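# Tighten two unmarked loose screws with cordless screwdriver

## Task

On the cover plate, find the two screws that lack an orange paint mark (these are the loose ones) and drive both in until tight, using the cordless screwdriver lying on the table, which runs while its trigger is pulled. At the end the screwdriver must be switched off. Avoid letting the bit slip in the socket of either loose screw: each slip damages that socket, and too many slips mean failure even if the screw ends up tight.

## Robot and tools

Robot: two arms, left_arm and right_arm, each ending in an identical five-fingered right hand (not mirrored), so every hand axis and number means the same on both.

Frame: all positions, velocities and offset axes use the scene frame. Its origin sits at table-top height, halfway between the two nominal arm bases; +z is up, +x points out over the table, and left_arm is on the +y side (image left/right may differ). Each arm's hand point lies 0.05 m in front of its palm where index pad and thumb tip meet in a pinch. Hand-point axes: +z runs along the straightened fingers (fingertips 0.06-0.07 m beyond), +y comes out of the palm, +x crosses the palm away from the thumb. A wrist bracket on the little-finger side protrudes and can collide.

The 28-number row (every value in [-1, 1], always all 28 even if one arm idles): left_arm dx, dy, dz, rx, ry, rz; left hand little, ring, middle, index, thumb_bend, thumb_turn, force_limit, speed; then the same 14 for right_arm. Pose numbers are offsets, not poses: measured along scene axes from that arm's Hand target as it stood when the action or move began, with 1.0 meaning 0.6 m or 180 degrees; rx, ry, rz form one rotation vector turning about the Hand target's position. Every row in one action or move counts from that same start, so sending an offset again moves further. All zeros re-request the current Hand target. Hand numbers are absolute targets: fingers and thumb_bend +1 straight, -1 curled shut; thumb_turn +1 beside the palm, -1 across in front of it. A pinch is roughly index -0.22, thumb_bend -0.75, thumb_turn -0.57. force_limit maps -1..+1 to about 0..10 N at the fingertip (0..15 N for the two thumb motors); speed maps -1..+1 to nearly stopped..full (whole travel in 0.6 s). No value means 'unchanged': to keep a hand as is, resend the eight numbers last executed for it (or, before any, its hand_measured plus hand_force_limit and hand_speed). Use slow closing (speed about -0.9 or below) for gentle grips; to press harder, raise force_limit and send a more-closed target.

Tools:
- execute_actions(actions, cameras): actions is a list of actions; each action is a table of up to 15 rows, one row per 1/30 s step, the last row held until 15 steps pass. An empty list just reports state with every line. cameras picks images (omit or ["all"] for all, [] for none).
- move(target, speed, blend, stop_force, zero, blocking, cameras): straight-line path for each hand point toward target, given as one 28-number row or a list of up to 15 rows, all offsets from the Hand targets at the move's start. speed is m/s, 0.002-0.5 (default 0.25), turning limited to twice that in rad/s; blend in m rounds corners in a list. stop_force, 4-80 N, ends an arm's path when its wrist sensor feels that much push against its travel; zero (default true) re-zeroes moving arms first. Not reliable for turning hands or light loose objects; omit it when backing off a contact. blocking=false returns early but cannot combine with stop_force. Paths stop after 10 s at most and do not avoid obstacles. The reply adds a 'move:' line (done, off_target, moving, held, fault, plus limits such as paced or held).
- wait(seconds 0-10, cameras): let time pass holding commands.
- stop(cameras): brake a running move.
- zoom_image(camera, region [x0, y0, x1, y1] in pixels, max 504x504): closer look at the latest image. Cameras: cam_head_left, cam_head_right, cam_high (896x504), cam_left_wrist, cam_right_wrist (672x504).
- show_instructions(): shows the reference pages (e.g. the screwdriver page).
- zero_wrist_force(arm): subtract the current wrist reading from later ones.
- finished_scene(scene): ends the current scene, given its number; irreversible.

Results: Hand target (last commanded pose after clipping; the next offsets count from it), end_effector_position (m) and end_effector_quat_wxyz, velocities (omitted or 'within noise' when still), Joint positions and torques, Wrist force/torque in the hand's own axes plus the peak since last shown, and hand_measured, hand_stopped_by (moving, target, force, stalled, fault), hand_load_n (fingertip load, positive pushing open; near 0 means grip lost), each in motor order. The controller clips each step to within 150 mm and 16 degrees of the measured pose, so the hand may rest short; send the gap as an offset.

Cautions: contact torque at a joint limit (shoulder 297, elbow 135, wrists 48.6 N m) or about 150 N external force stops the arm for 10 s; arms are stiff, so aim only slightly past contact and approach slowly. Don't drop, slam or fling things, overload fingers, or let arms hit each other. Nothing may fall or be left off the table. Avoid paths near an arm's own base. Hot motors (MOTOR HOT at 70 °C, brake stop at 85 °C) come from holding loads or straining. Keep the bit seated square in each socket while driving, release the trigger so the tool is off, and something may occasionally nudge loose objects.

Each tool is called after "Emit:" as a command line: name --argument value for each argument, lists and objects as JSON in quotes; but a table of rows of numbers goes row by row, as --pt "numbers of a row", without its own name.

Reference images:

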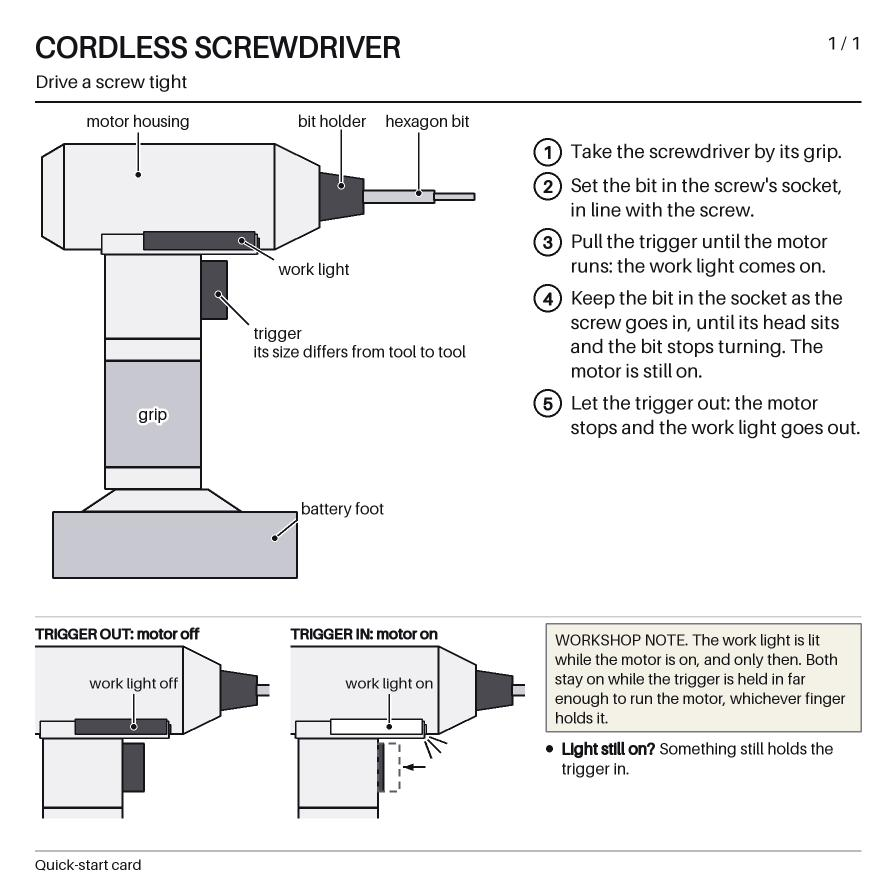

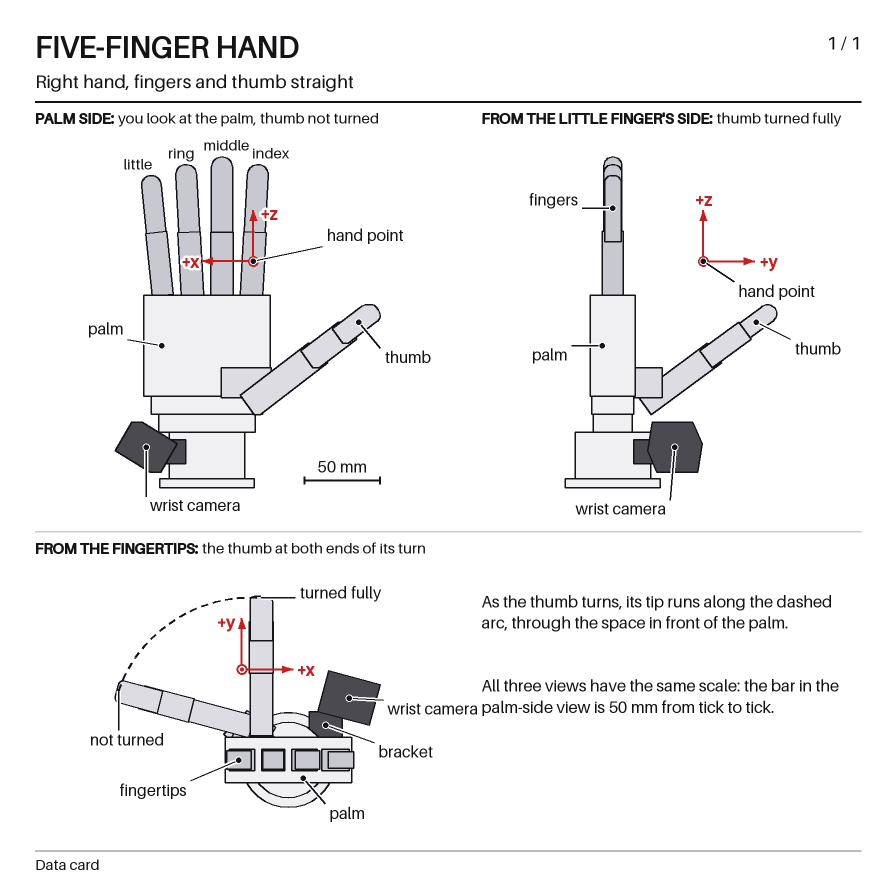

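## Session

Emit:
execute_actions --actions '[]'

Emit:
zoom_image --camera "cam_head_right" --region '[250, 60, 500, 300]'

Emit:
zoom_image --camera "cam_high" --region '[300, 60, 500, 320]'

Scene clock: 0.00 s.
left_arm: end_effector_position=(+1.0529, +0.0471, +0.1537) hand_measured=(+1.000, +1.000, +1.000, +1.000, +1.000, +1.000) hand_load_n=(+0.0, +0.0, -0.5, +0.0, +0.0, +0.0) hand_stopped_by=(target, target, target, target, target, target) hand_force_limit=0.00 hand_speed=-0.80 end_effector_quat_wxyz=(+0.432, +0.096, +0.895, +0.050) | right_arm: end_effector_position=(+0.8578, -0.2967, +0.1333) hand_measured=(+1.000, +1.000, +1.000, +1.000, +1.000, +1.000) hand_load_n=(+0.0, +0.0, +0.0, +0.0, +0.0, +0.0) hand_stopped_by=(target, target, target, target, target, target) hand_force_limit=0.00 hand_speed=-0.80 end_effector_quat_wxyz=(-0.299, +0.822, -0.472, +0.107)
Joint positions: left_arm=[-0.749 -0.272 0.409 0.678 1.025 -1.851] | right_arm=[0.141 -0.913 1.511 0.391 1.275 -3.38]
Joint velocities: within noise
Joint torques (N m): no reading
Wrist force (N): no reading
Wrist torque (N m): no reading
Wrist force, peak (N): no reading
Hand target: left_arm +1.0529, +0.0471, +0.1537; +0.432, +0.096, +0.895, +0.050 | right_arm +0.8578, -0.2967, +0.1333; -0.299, +0.822, -0.472, +0.107

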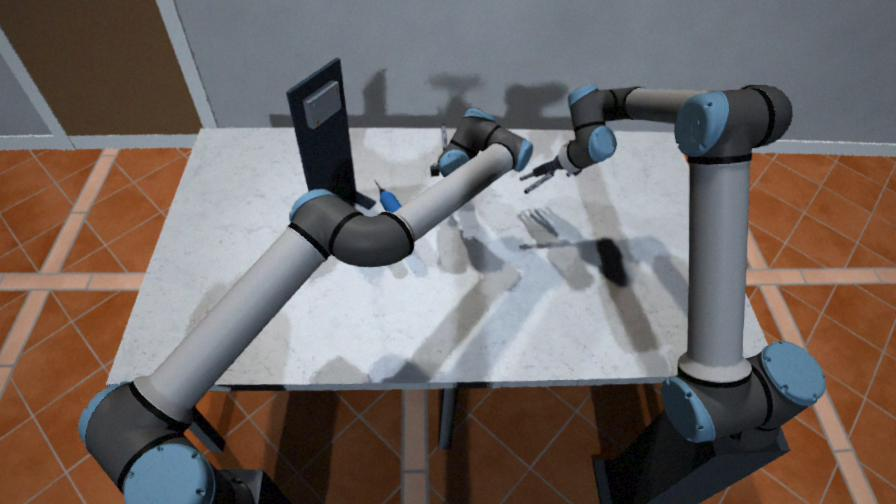

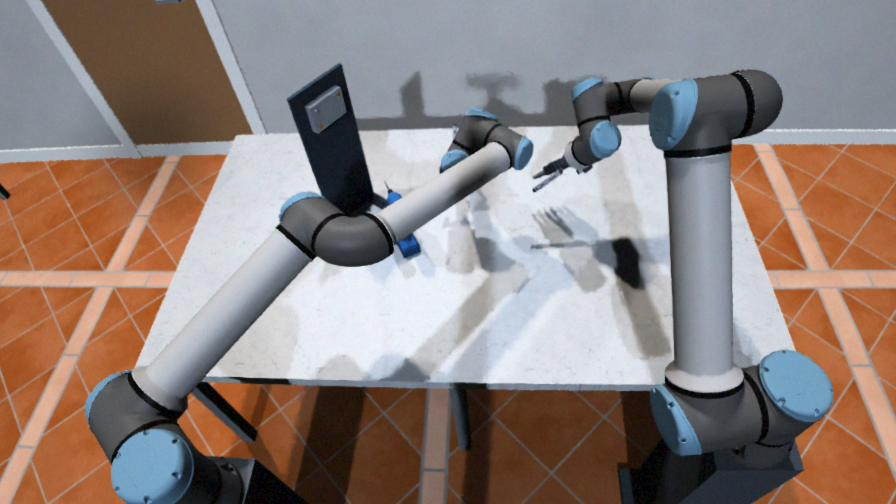

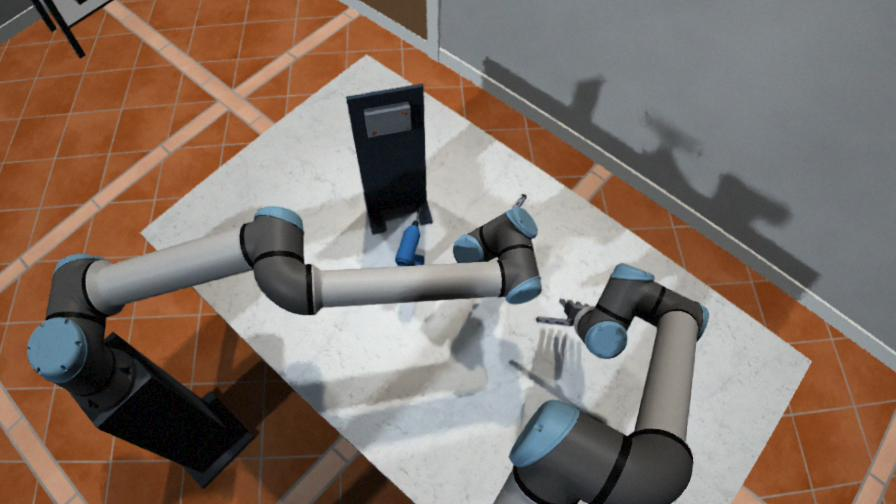

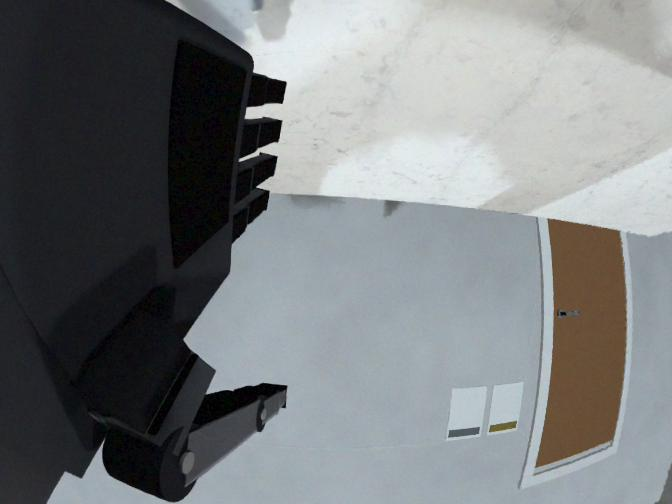

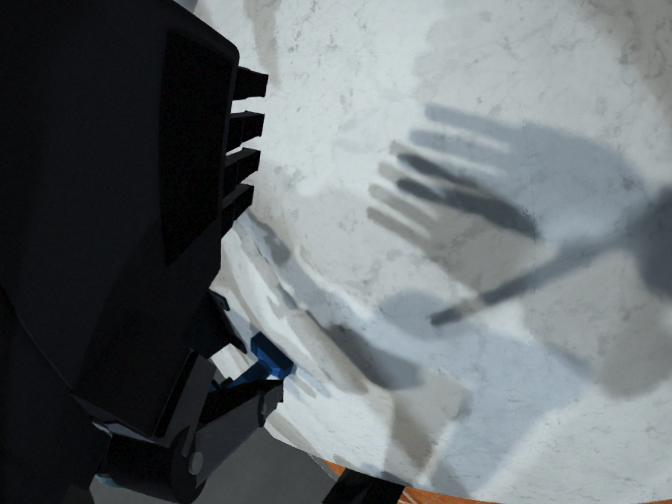

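Scaled by 2.016.

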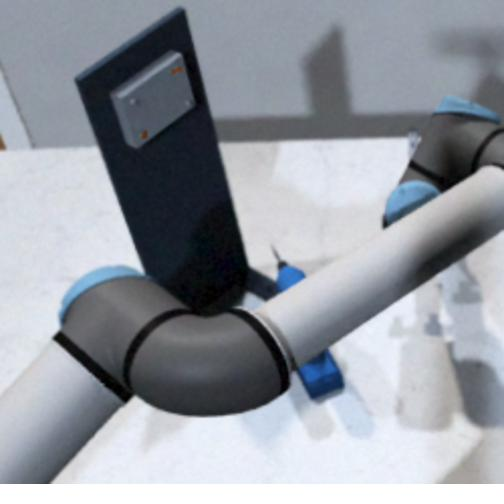

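Scaled by 1.938.

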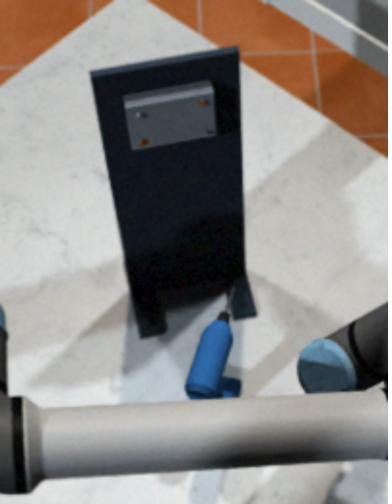

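Emit:
move --target '[-0.33,0.15,0.6,0.42,0.06,-0.14,1,1,1,1,1,1,0,-0.8,0,0,0,0,0,0,1,1,1,1,1,1,0,-0.8]' --speed 0.3 --cameras '[]'

Emit:
execute_actions --actions '[]'

Scene clock: 3.87 s.
Wrist force, peak (N): left_arm=[3.2 2.2 -0.3] | right_arm=[-0.1 -0.6 0.6]
Off the commanded pose: left_arm 0.000 m, 0 deg | right_arm 0.000 m, 0 deg.
move: done

Scene clock: 3.87 s.
left_arm: end_effector_position=(+0.8549, +0.1370, +0.5137) hand_measured=(+1.000, +1.000, +1.000, +1.000, +1.000, +1.000) hand_load_n=(+0.0, +0.0, +0.5, +0.0, +0.0, +0.0) hand_stopped_by=(target, target, target, target, target, target) hand_force_limit=0.00 hand_speed=-0.80 end_effector_quat_wxyz=(+0.204, +0.521, +0.671, +0.486) | right_arm: end_effector_position=(+0.8578, -0.2967, +0.1333) hand_measured=(+1.000, +1.000, +1.000, +1.000, +1.000, +1.000) hand_load_n=(+0.0, +0.0, +0.0, +0.0, +0.0, +0.0) hand_stopped_by=(target, target, target, target, target, target) hand_force_limit=0.00 hand_speed=-0.80 end_effector_quat_wxyz=(-0.299, +0.822, -0.472, +0.107)
Joint positions: left_arm=[-0.862 -0.848 1.03 0.958 0.511 -0.824] | right_arm=[0.141 -0.913 1.511 0.391 1.275 -3.38]
Joint velocities: within noise
Joint torques (N m): left_arm=[7.74 -78.3 -49.01 6.43 -2.38 1.13] | right_arm=[0.97 -94.73 -31.08 2.65 0.57 0.28]
Wrist force (N): left_arm=[2.0 1.4 0.8] | right_arm=[0.1 -0.1 0.2]
Wrist torque (N m): left_arm=[0.25 -0.45 0.32] | right_arm=[-0.04 -0.02 0.01]
Wrist force, peak (N): left_arm=[2.0 1.4 0.8] | right_arm=[0.1 -0.1 0.2]
Hand target: left_arm +0.8549, +0.1371, +0.5137; +0.204, +0.521, +0.671, +0.486 | right_arm +0.8578, -0.2967, +0.1333; -0.299, +0.822, -0.472, +0.107
Off the commanded pose: left_arm 0.000 m, 0 deg | right_arm 0.000 m, 0 deg.

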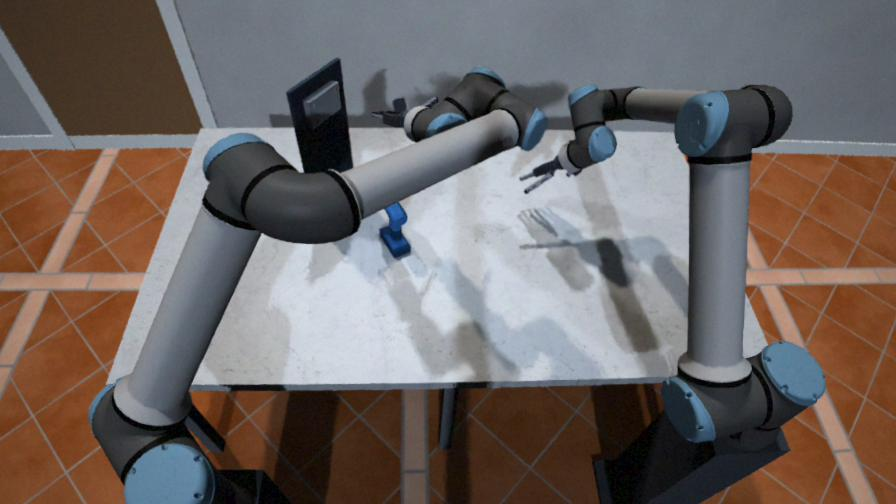

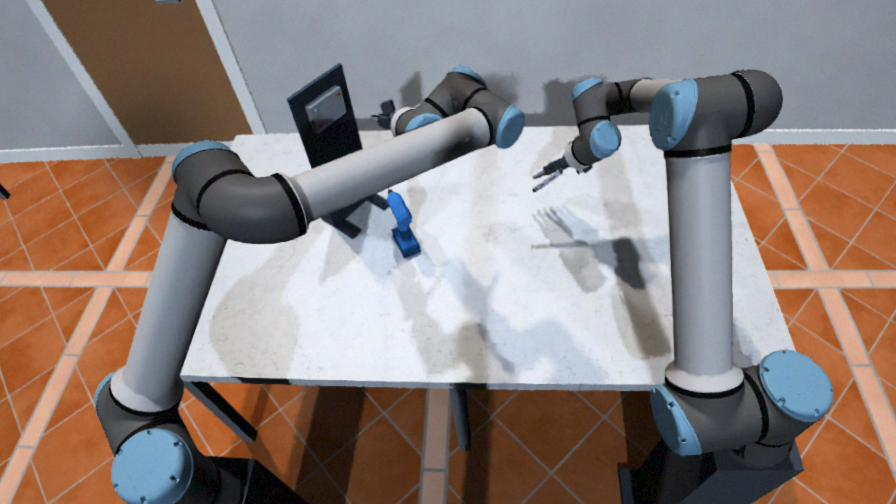

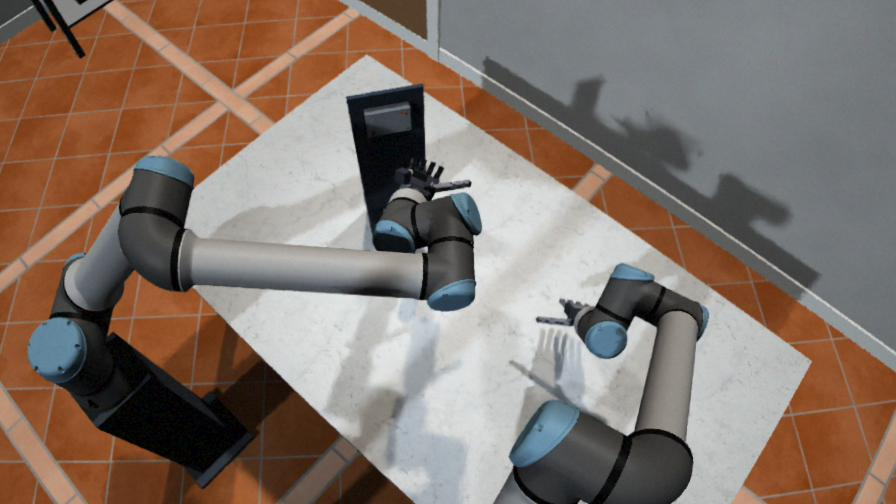

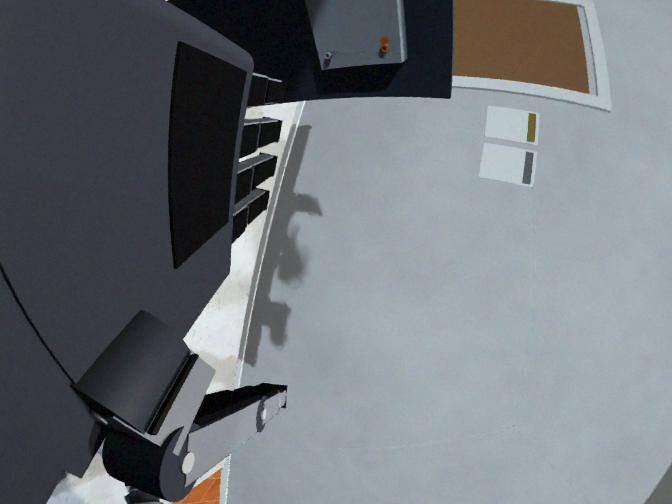

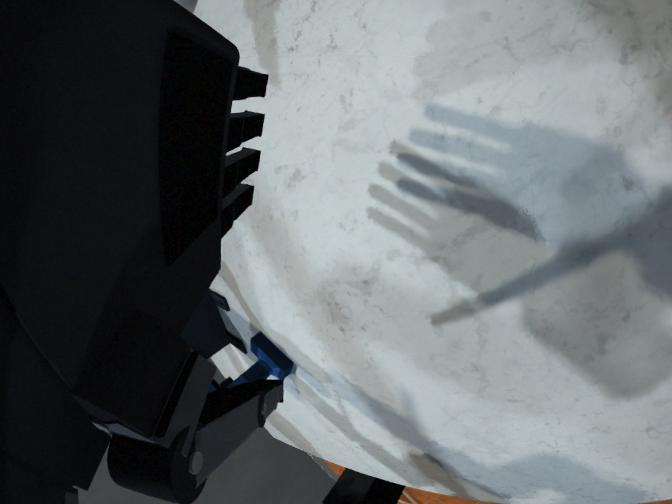

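Emit:
move --target '[-0.791,0.422,-0.023,0.426,0.057,-0.14,1,1,1,1,1,1,0,-0.8,-0.513,0.415,0.44,0.483,0.025,-0.263,1,1,1,1,1,-1,0,-0.5]' --speed 0.3

Scene clock: 8.67 s.
left_arm: end_effector_position=(+0.3803, +0.3904, +0.4999) hand_measured=(+1.000, +1.000, +1.000, +1.000, +1.000, +1.000) hand_load_n=(+0.0, +0.0, +0.0, +0.0, +0.0, +0.0) hand_stopped_by=(target, target, target, target, target, target) hand_force_limit=0.00 hand_speed=-0.80 end_effector_quat_wxyz=(-0.122, +0.696, +0.122, +0.697) | right_arm: end_effector_position=(+0.5500, -0.0477, +0.3973) hand_measured=(+1.000, +1.000, +1.000, +1.000, +1.000, -1.000) hand_load_n=(+0.0, +0.0, +0.0, -0.5, +0.0, +0.0) hand_stopped_by=(target, target, target, target, target, target) hand_force_limit=0.00 hand_speed=-0.50 end_effector_quat_wxyz=(+0.688, -0.166, +0.687, +0.166)
Joint positions: left_arm=[-1.432 -1.688 2.684 2.155 0.174 -1.58] | right_arm=[0.742 -1.378 2.146 -0.769 1.899 -1.572]
Joint torques (N m): left_arm=[-7.7 -7.04 -31.46 -3.59 -1.39 4.42] | right_arm=[13.85 -61.54 -28.79 -4.37 2.2 1.7]
Wrist force (N): left_arm=[3.6 -1.3 2.9] | right_arm=[-0.4 -1.3 -0.2]
Wrist torque (N m): left_arm=[-0.38 -0.87 0.36] | right_arm=[-0.30 0.15 -0.25]
Wrist force, peak (N): left_arm=[3.7 -1.1 3.0] | right_arm=[0.8 -0.3 1.4]
Hand target: left_arm +0.3803, +0.3903, +0.4999; -0.122, +0.696, +0.122, +0.697 | right_arm +0.5500, -0.0477, +0.3973; +0.688, -0.166, +0.687, +0.166
Off the commanded pose: left_arm 0.000 m, 0 deg | right_arm 0.000 m, 0 deg.
move: done

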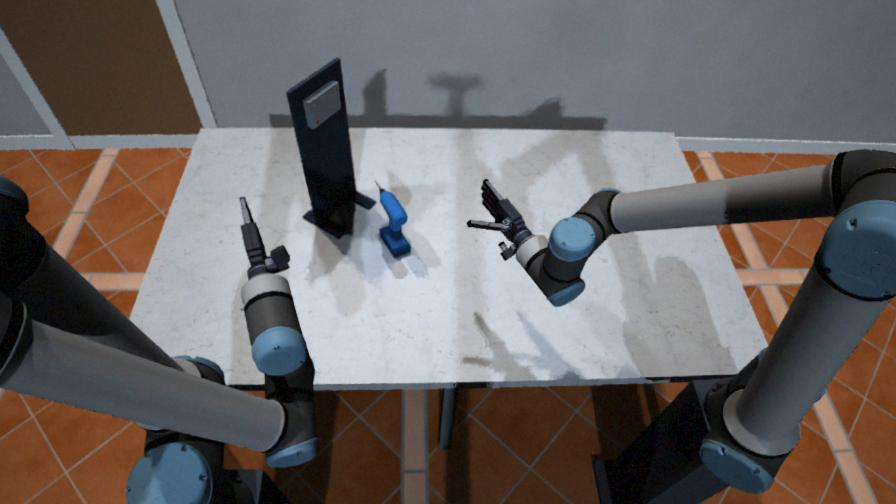

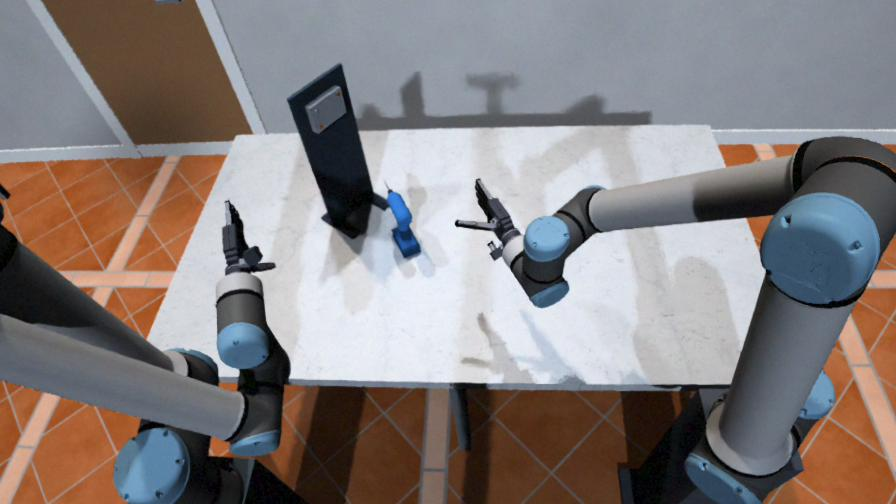

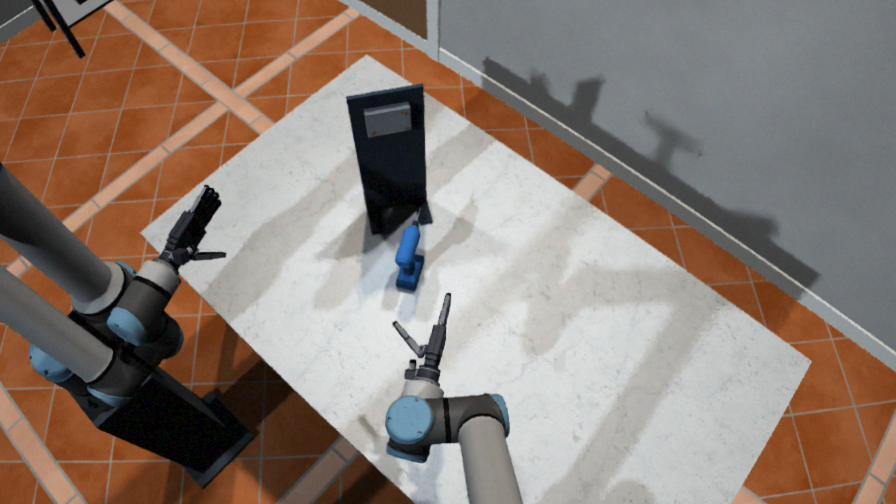

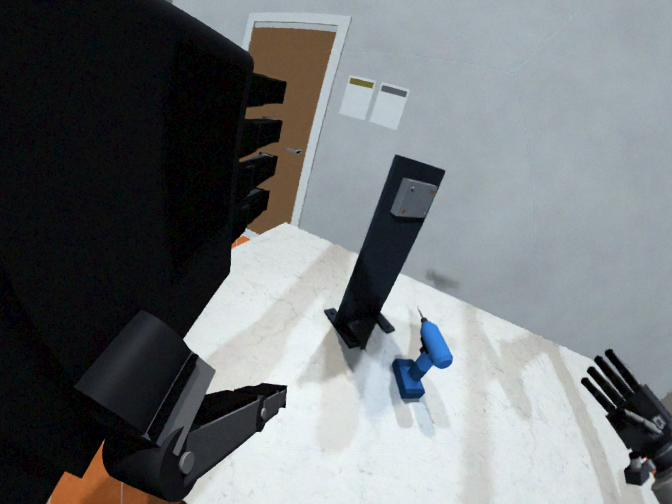

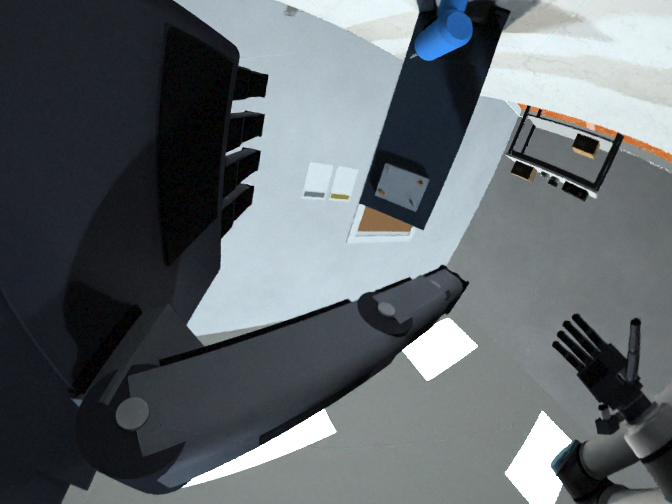

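Emit:
zoom_image --camera "cam_left_wrist" --region '[320, 290, 470, 410]'

Emit:
zoom_image --camera "cam_left_wrist" --region '[370, 140, 470, 230]'

Scaled by 3.360 from the camera's 672x504 image, which has a finer 960x720 frame.

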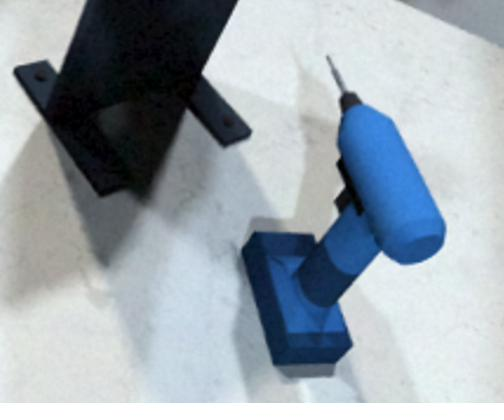

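Scaled by 5.040 from the camera's 672x504 image, which has a finer 960x720 frame.

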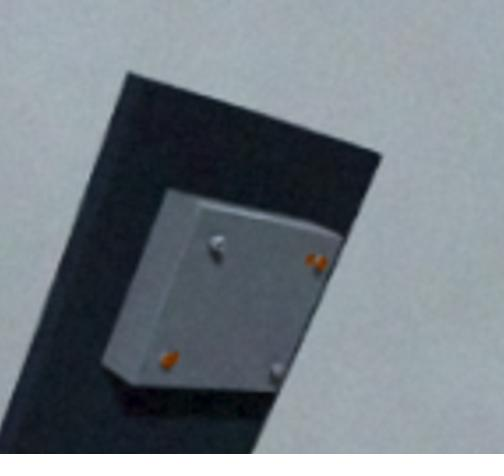

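Emit:
move --target '[0,0,0,0,0,0,1,1,1,1,1,1,0,-0.8,0.167,0.273,-0.4205,0,0,0,1,1,1,1,1,-1,0,-0.5]' --speed 0.25

Emit:
zoom_image --camera "cam_left_wrist" --region '[340, 290, 540, 500]'

Emit:
zoom_image --camera "cam_high" --region '[340, 190, 460, 370]'

Scene clock: 11.47 s.
left_arm: end_effector_position=(+0.3803, +0.3903, +0.4999) hand_measured=(+1.000, +1.000, +1.000, +1.000, +1.000, +1.000) hand_load_n=(+0.0, +0.0, +0.0, +0.0, +0.0, +0.0) hand_stopped_by=(target, target, target, target, target, target) hand_force_limit=0.00 hand_speed=-0.80 end_effector_quat_wxyz=(-0.122, +0.696, +0.122, +0.697) | right_arm: end_effector_position=(+0.6500, +0.1161, +0.1451) hand_measured=(+1.000, +1.000, +1.000, +1.000, +1.000, -1.000) hand_load_n=(+0.0, +0.0, +0.0, +0.0, +0.0, -0.5) hand_stopped_by=(target, target, target, target, target, target) hand_force_limit=0.00 hand_speed=-0.50 end_effector_quat_wxyz=(+0.688, -0.166, +0.687, +0.166)
Joint positions: left_arm=[-1.432 -1.688 2.684 2.155 0.174 -1.58] | right_arm=[0.8 -0.799 1.818 -1.021 1.957 -1.573]
Joint torques (N m): left_arm=[7.82 5.72 -32.46 -3.24 -1.11 3.75] | right_arm=[-14.96 -79.07 -28.26 -0.63 -1.1 -1.96]
Wrist force (N): left_arm=[3.7 -1.2 2.6] | right_arm=[0.0 -1.0 -0.1]
Wrist torque (N m): left_arm=[-0.35 -0.88 0.36] | right_arm=[-0.26 0.10 -0.22]
Wrist force, peak (N): left_arm=[3.7 -1.4 3.0] | right_arm=[-2.4 -1.6 -1.5]
Hand target: left_arm +0.3803, +0.3903, +0.4999; -0.122, +0.696, +0.122, +0.697 | right_arm +0.6502, +0.1161, +0.1450; +0.688, -0.166, +0.687, +0.166
Off the commanded pose: left_arm 0.000 m, 0 deg | right_arm 0.000 m, 0 deg.
move: done

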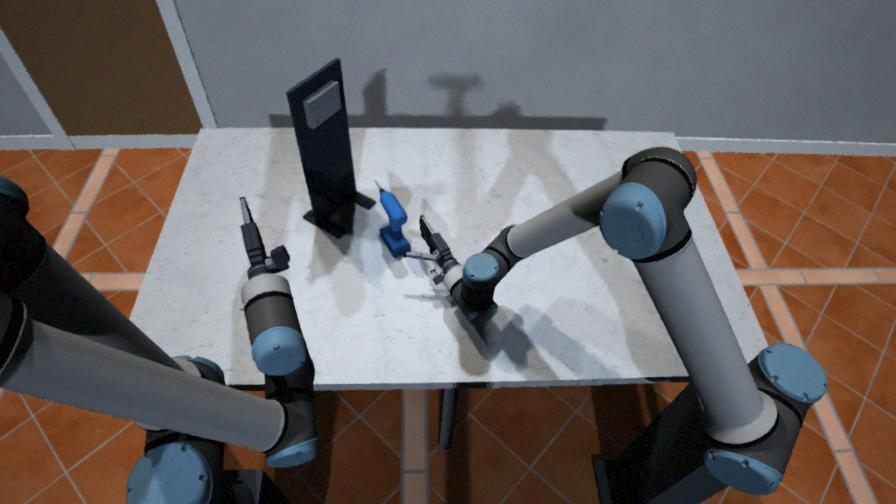

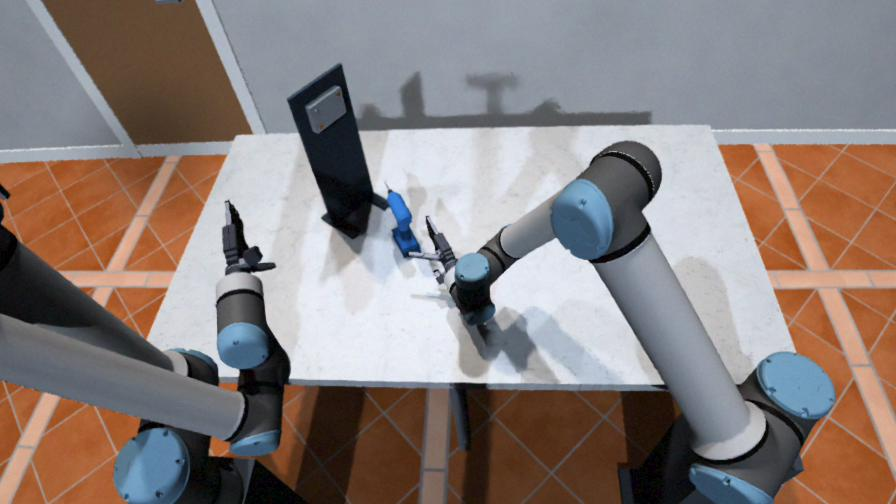

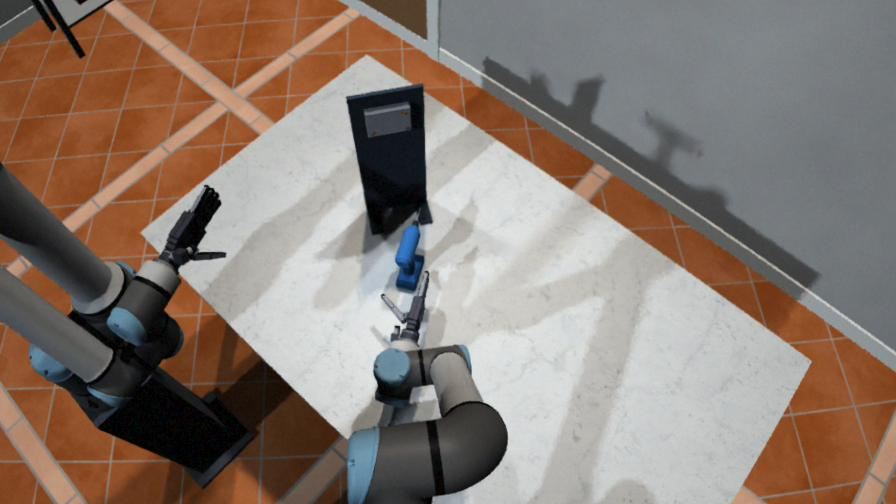

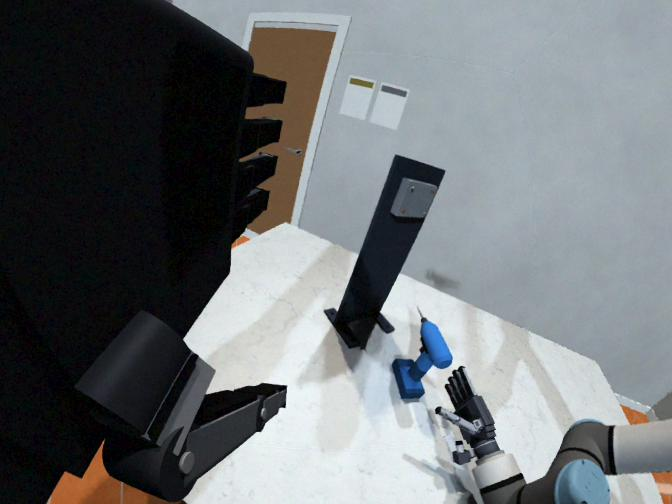

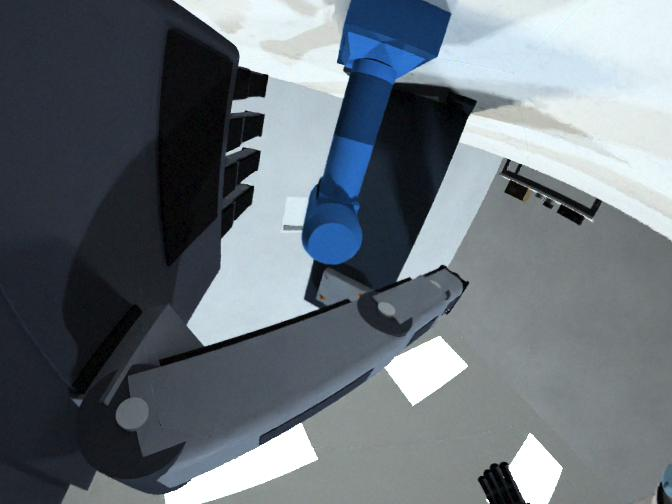

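Scaled by 2.400 from the camera's 672x504 image, which has a finer 960x720 frame.

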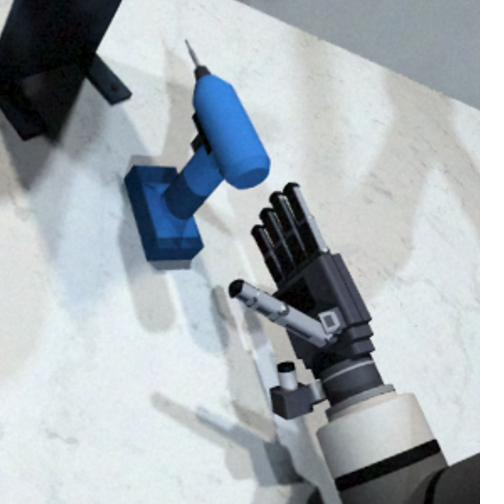

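Scaled by 2.800.

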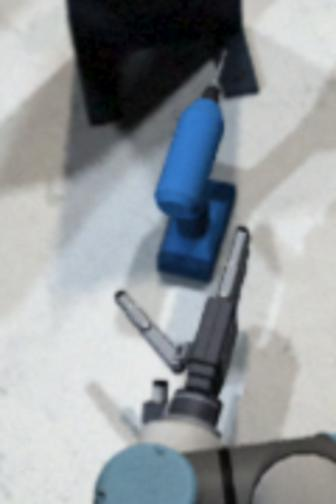

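Emit:
move --target '[0,0,0,0,0,0,1,1,1,1,1,1,0,-0.8,0.1222,0.1277,0,0,0,-0.0167,1,1,1,1,1,-1,0,-0.5]' --speed 0.12 --cameras '["cam_head_left","cam_high","cam_left_wrist","cam_right_wrist"]'

Emit:
zoom_image --camera "cam_right_wrist" --region '[180, 100, 400, 360]'

Emit:
zoom_image --camera "cam_high" --region '[340, 190, 460, 370]'

Emit:
zoom_image --camera "cam_left_wrist" --region '[370, 290, 500, 420]'

Scene clock: 14.27 s.
left_arm: end_effector_position=(+0.3803, +0.3903, +0.4999) hand_measured=(+1.000, +1.000, +1.000, +1.000, +1.000, +1.000) hand_load_n=(+0.0, +0.0, +0.0, +0.0, +0.0, +0.0) hand_stopped_by=(target, target, target, target, target, target) hand_force_limit=0.00 hand_speed=-0.80 end_effector_quat_wxyz=(-0.122, +0.696, +0.122, +0.697) | right_arm: end_effector_position=(+0.7234, +0.1927, +0.1449) hand_measured=(+1.000, +1.000, +1.000, +1.000, +1.000, -1.000) hand_load_n=(+0.0, +0.0, +0.0, +0.0, +0.0, +0.0) hand_stopped_by=(target, target, target, target, target, target) hand_force_limit=0.00 hand_speed=-0.50 end_effector_quat_wxyz=(+0.692, -0.148, +0.691, +0.148)
Joint positions: left_arm=[-1.432 -1.688 2.684 2.155 0.174 -1.58] | right_arm=[0.81 -0.693 1.569 -0.877 2.02 -1.573]
Joint torques (N m): left_arm=[5.94 6.3 -29.85 -1.5 -1.58 3.78] | right_arm=[1.34 -101.01 -34.19 -2.97 -1.68 0.8]
Wrist force (N): left_arm=[3.1 -1.4 2.3] | right_arm=[0.0 -1.4 0.0]
Wrist torque (N m): left_arm=[-0.37 -0.78 0.32] | right_arm=[-0.32 0.09 -0.23]
Wrist force, peak (N): left_arm=[3.8 -1.1 2.9] | right_arm=[-0.3 -1.7 -1.8]
Hand target: left_arm +0.3803, +0.3903, +0.4999; -0.122, +0.696, +0.122, +0.697 | right_arm +0.7235, +0.1927, +0.1450; +0.692, -0.148, +0.691, +0.148
Off the commanded pose: left_arm 0.000 m, 0 deg | right_arm 0.000 m, 0 deg.
move: done
Images, in order: cam_head_left, cam_high, cam_left_wrist, cam_right_wrist.

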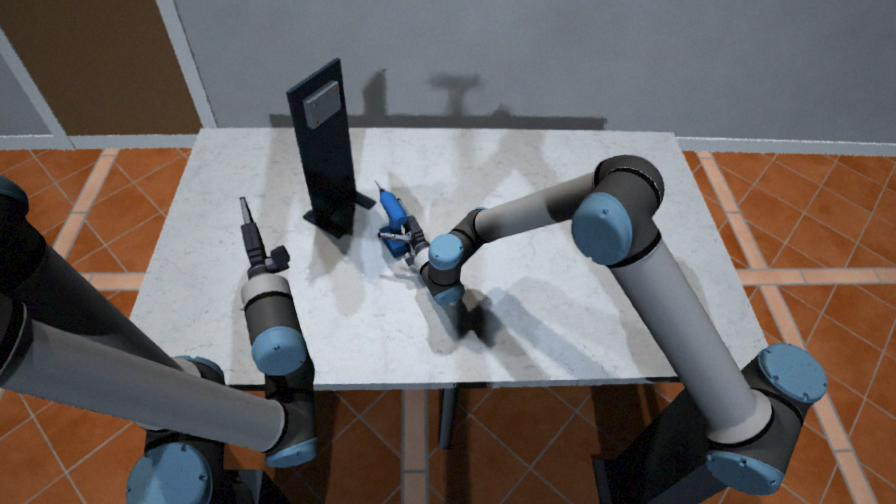

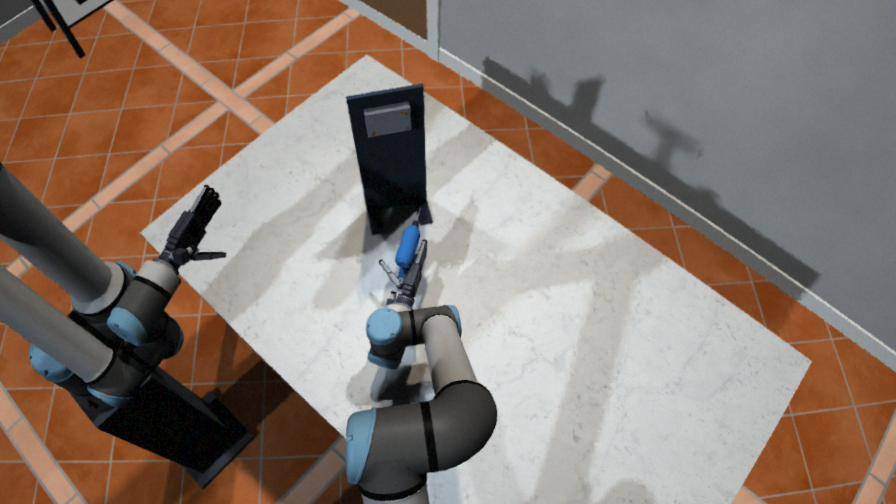

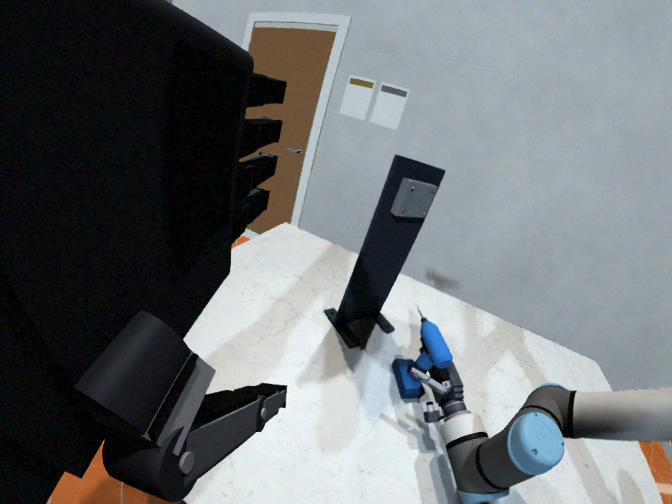

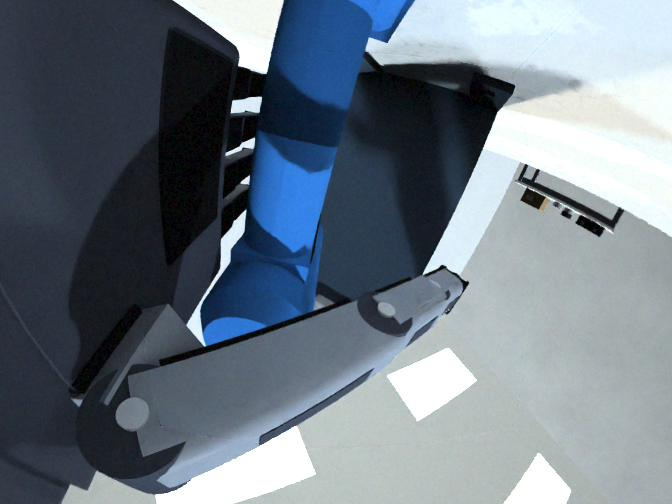

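Scaled by 1.938 from the camera's 672x504 image, which has a finer 960x720 frame.

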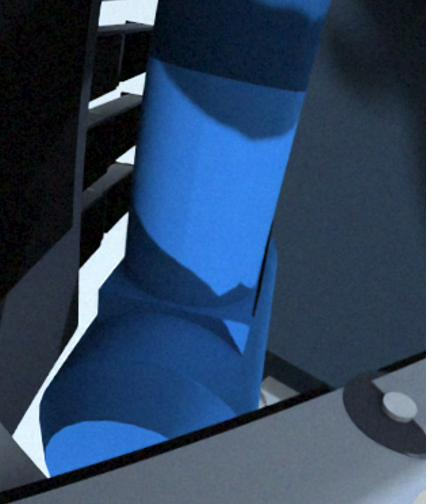

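Scaled by 2.800.

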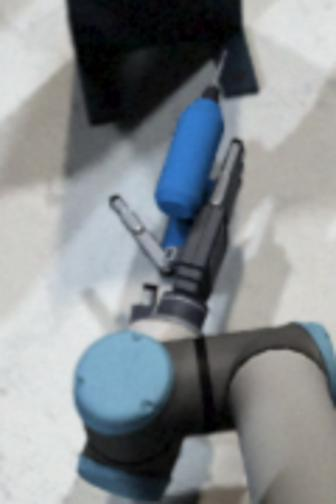

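Scaled by 3.877 from the camera's 672x504 image, which has a finer 960x720 frame.

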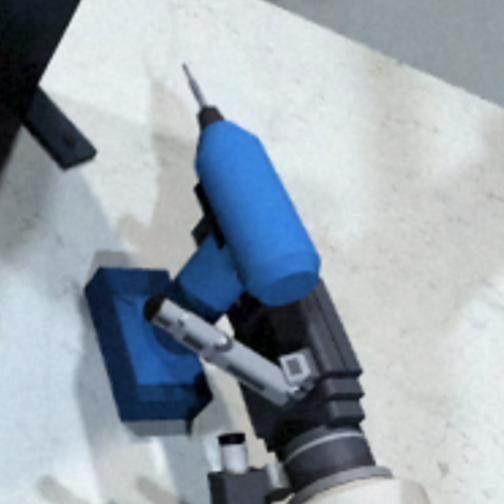

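Emit:
move --pt "0 0 0 0 0 0 1 1 1 1 1 1 0 -0.8 0 0 -0.0265 0 0 0 1 1 1 1 1 -1 0 -0.5" --pt "0 0 0 0 0 0 1 1 1 1 1 1 0 -0.8 0.0622 0.044 -0.0265 0 0 0 1 1 1 1 1 -1 0 -0.5" --speed 0.05 --stop_force 6 --cameras '["cam_head_left","cam_high","cam_left_wrist","cam_right_wrist"]'

Emit:
zoom_image --camera "cam_left_wrist" --region '[370, 290, 500, 420]'

Scene clock: 17.00 s.
left_arm: end_effector_position=(+0.3803, +0.3903, +0.4999) hand_measured=(+1.000, +1.000, +1.000, +1.000, +1.000, +1.000) hand_load_n=(+0.0, +0.0, +0.0, +0.0, +0.0, +0.0) hand_stopped_by=(target, target, target, target, target, target) hand_force_limit=0.00 hand_speed=-0.80 end_effector_quat_wxyz=(-0.122, +0.696, +0.122, +0.697) | right_arm: end_effector_position=(+0.7608, +0.2191, +0.1291) hand_measured=(+1.000, +1.000, +1.000, +1.000, +1.000, -1.000) hand_load_n=(+0.0, +0.0, +0.0, +0.0, +0.0, +0.0) hand_stopped_by=(target, target, target, target, target, target) hand_force_limit=0.00 hand_speed=-0.50 end_effector_quat_wxyz=(+0.692, -0.148, +0.691, +0.148)
Joint positions: left_arm=[-1.432 -1.688 2.684 2.155 0.174 -1.58] | right_arm=[0.797 -0.628 1.463 -0.836 2.007 -1.573]
Joint torques (N m): left_arm=[7.01 4.65 -27.97 -0.81 -1.72 3.48] | right_arm=[14.03 -117.93 -26.47 -4.09 2.04 1.19]
Wrist force (N): left_arm=[3.4 -1.1 2.9] | right_arm=[-0.9 -1.5 -0.4]
Wrist torque (N m): left_arm=[-0.36 -0.84 0.35] | right_arm=[-0.33 0.24 -0.27]
Wrist force, peak (N): left_arm=[3.6 -1.3 3.1] | right_arm=[-0.3 -3.0 -1.4]
Hand target: left_arm +0.3803, +0.3903, +0.4999; -0.122, +0.696, +0.122, +0.697 | right_arm +0.7608, +0.2191, +0.1291; +0.692, -0.148, +0.691, +0.148
Off the commanded pose: left_arm 0.000 m, 0 deg | right_arm 0.000 m, 0 deg.
move: done
Images, in order: cam_head_left, cam_high, cam_left_wrist, cam_right_wrist.

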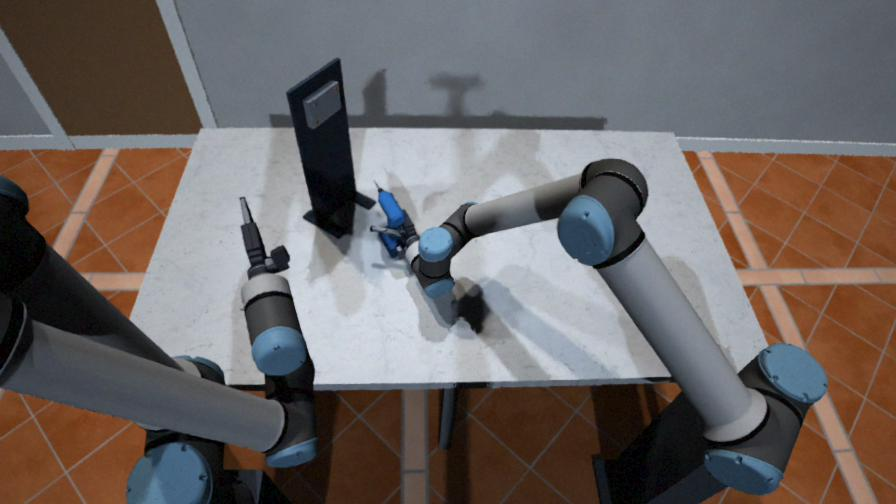

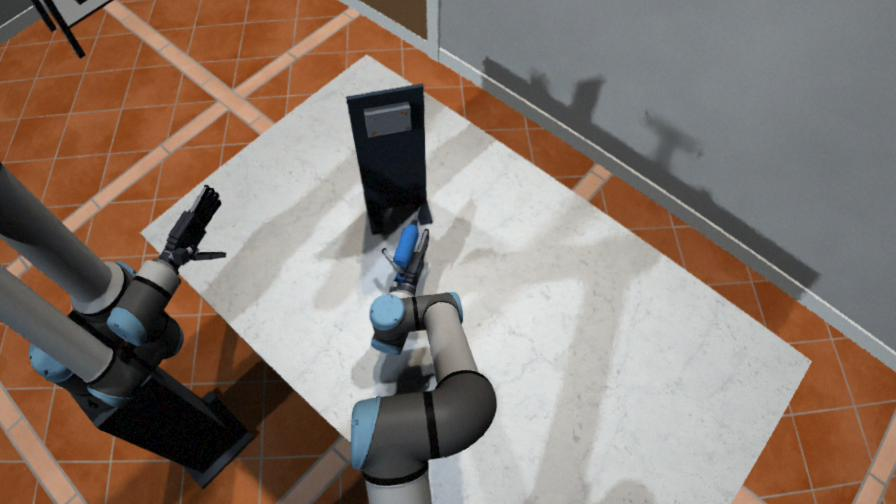

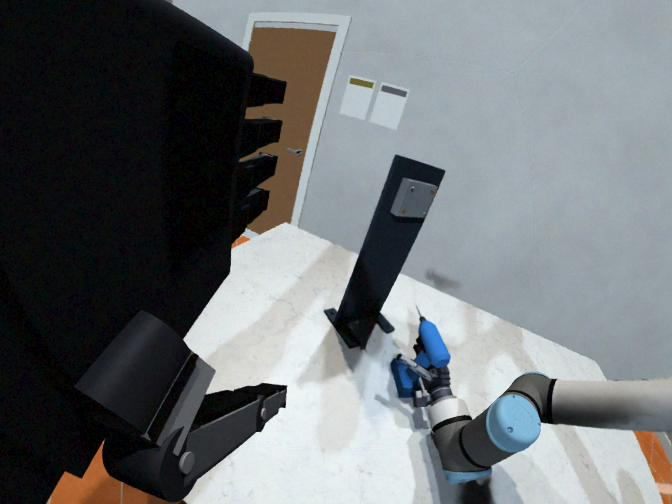

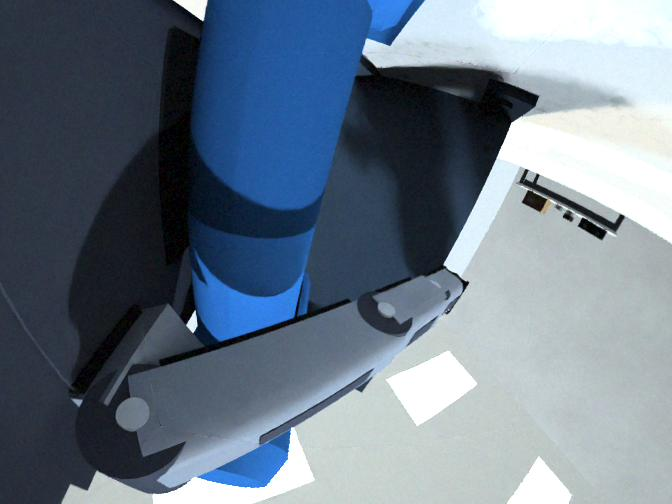

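Scaled by 3.877 from the camera's 672x504 image, which has a finer 960x720 frame.

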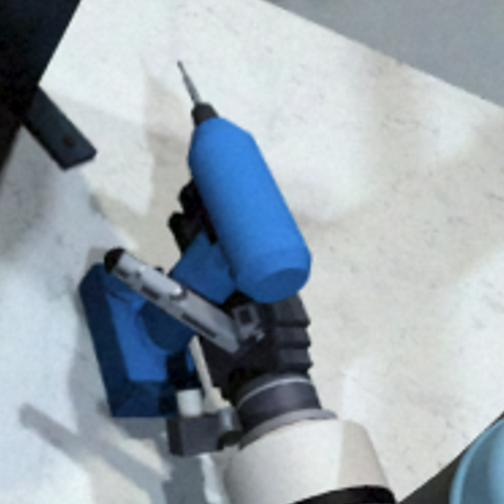

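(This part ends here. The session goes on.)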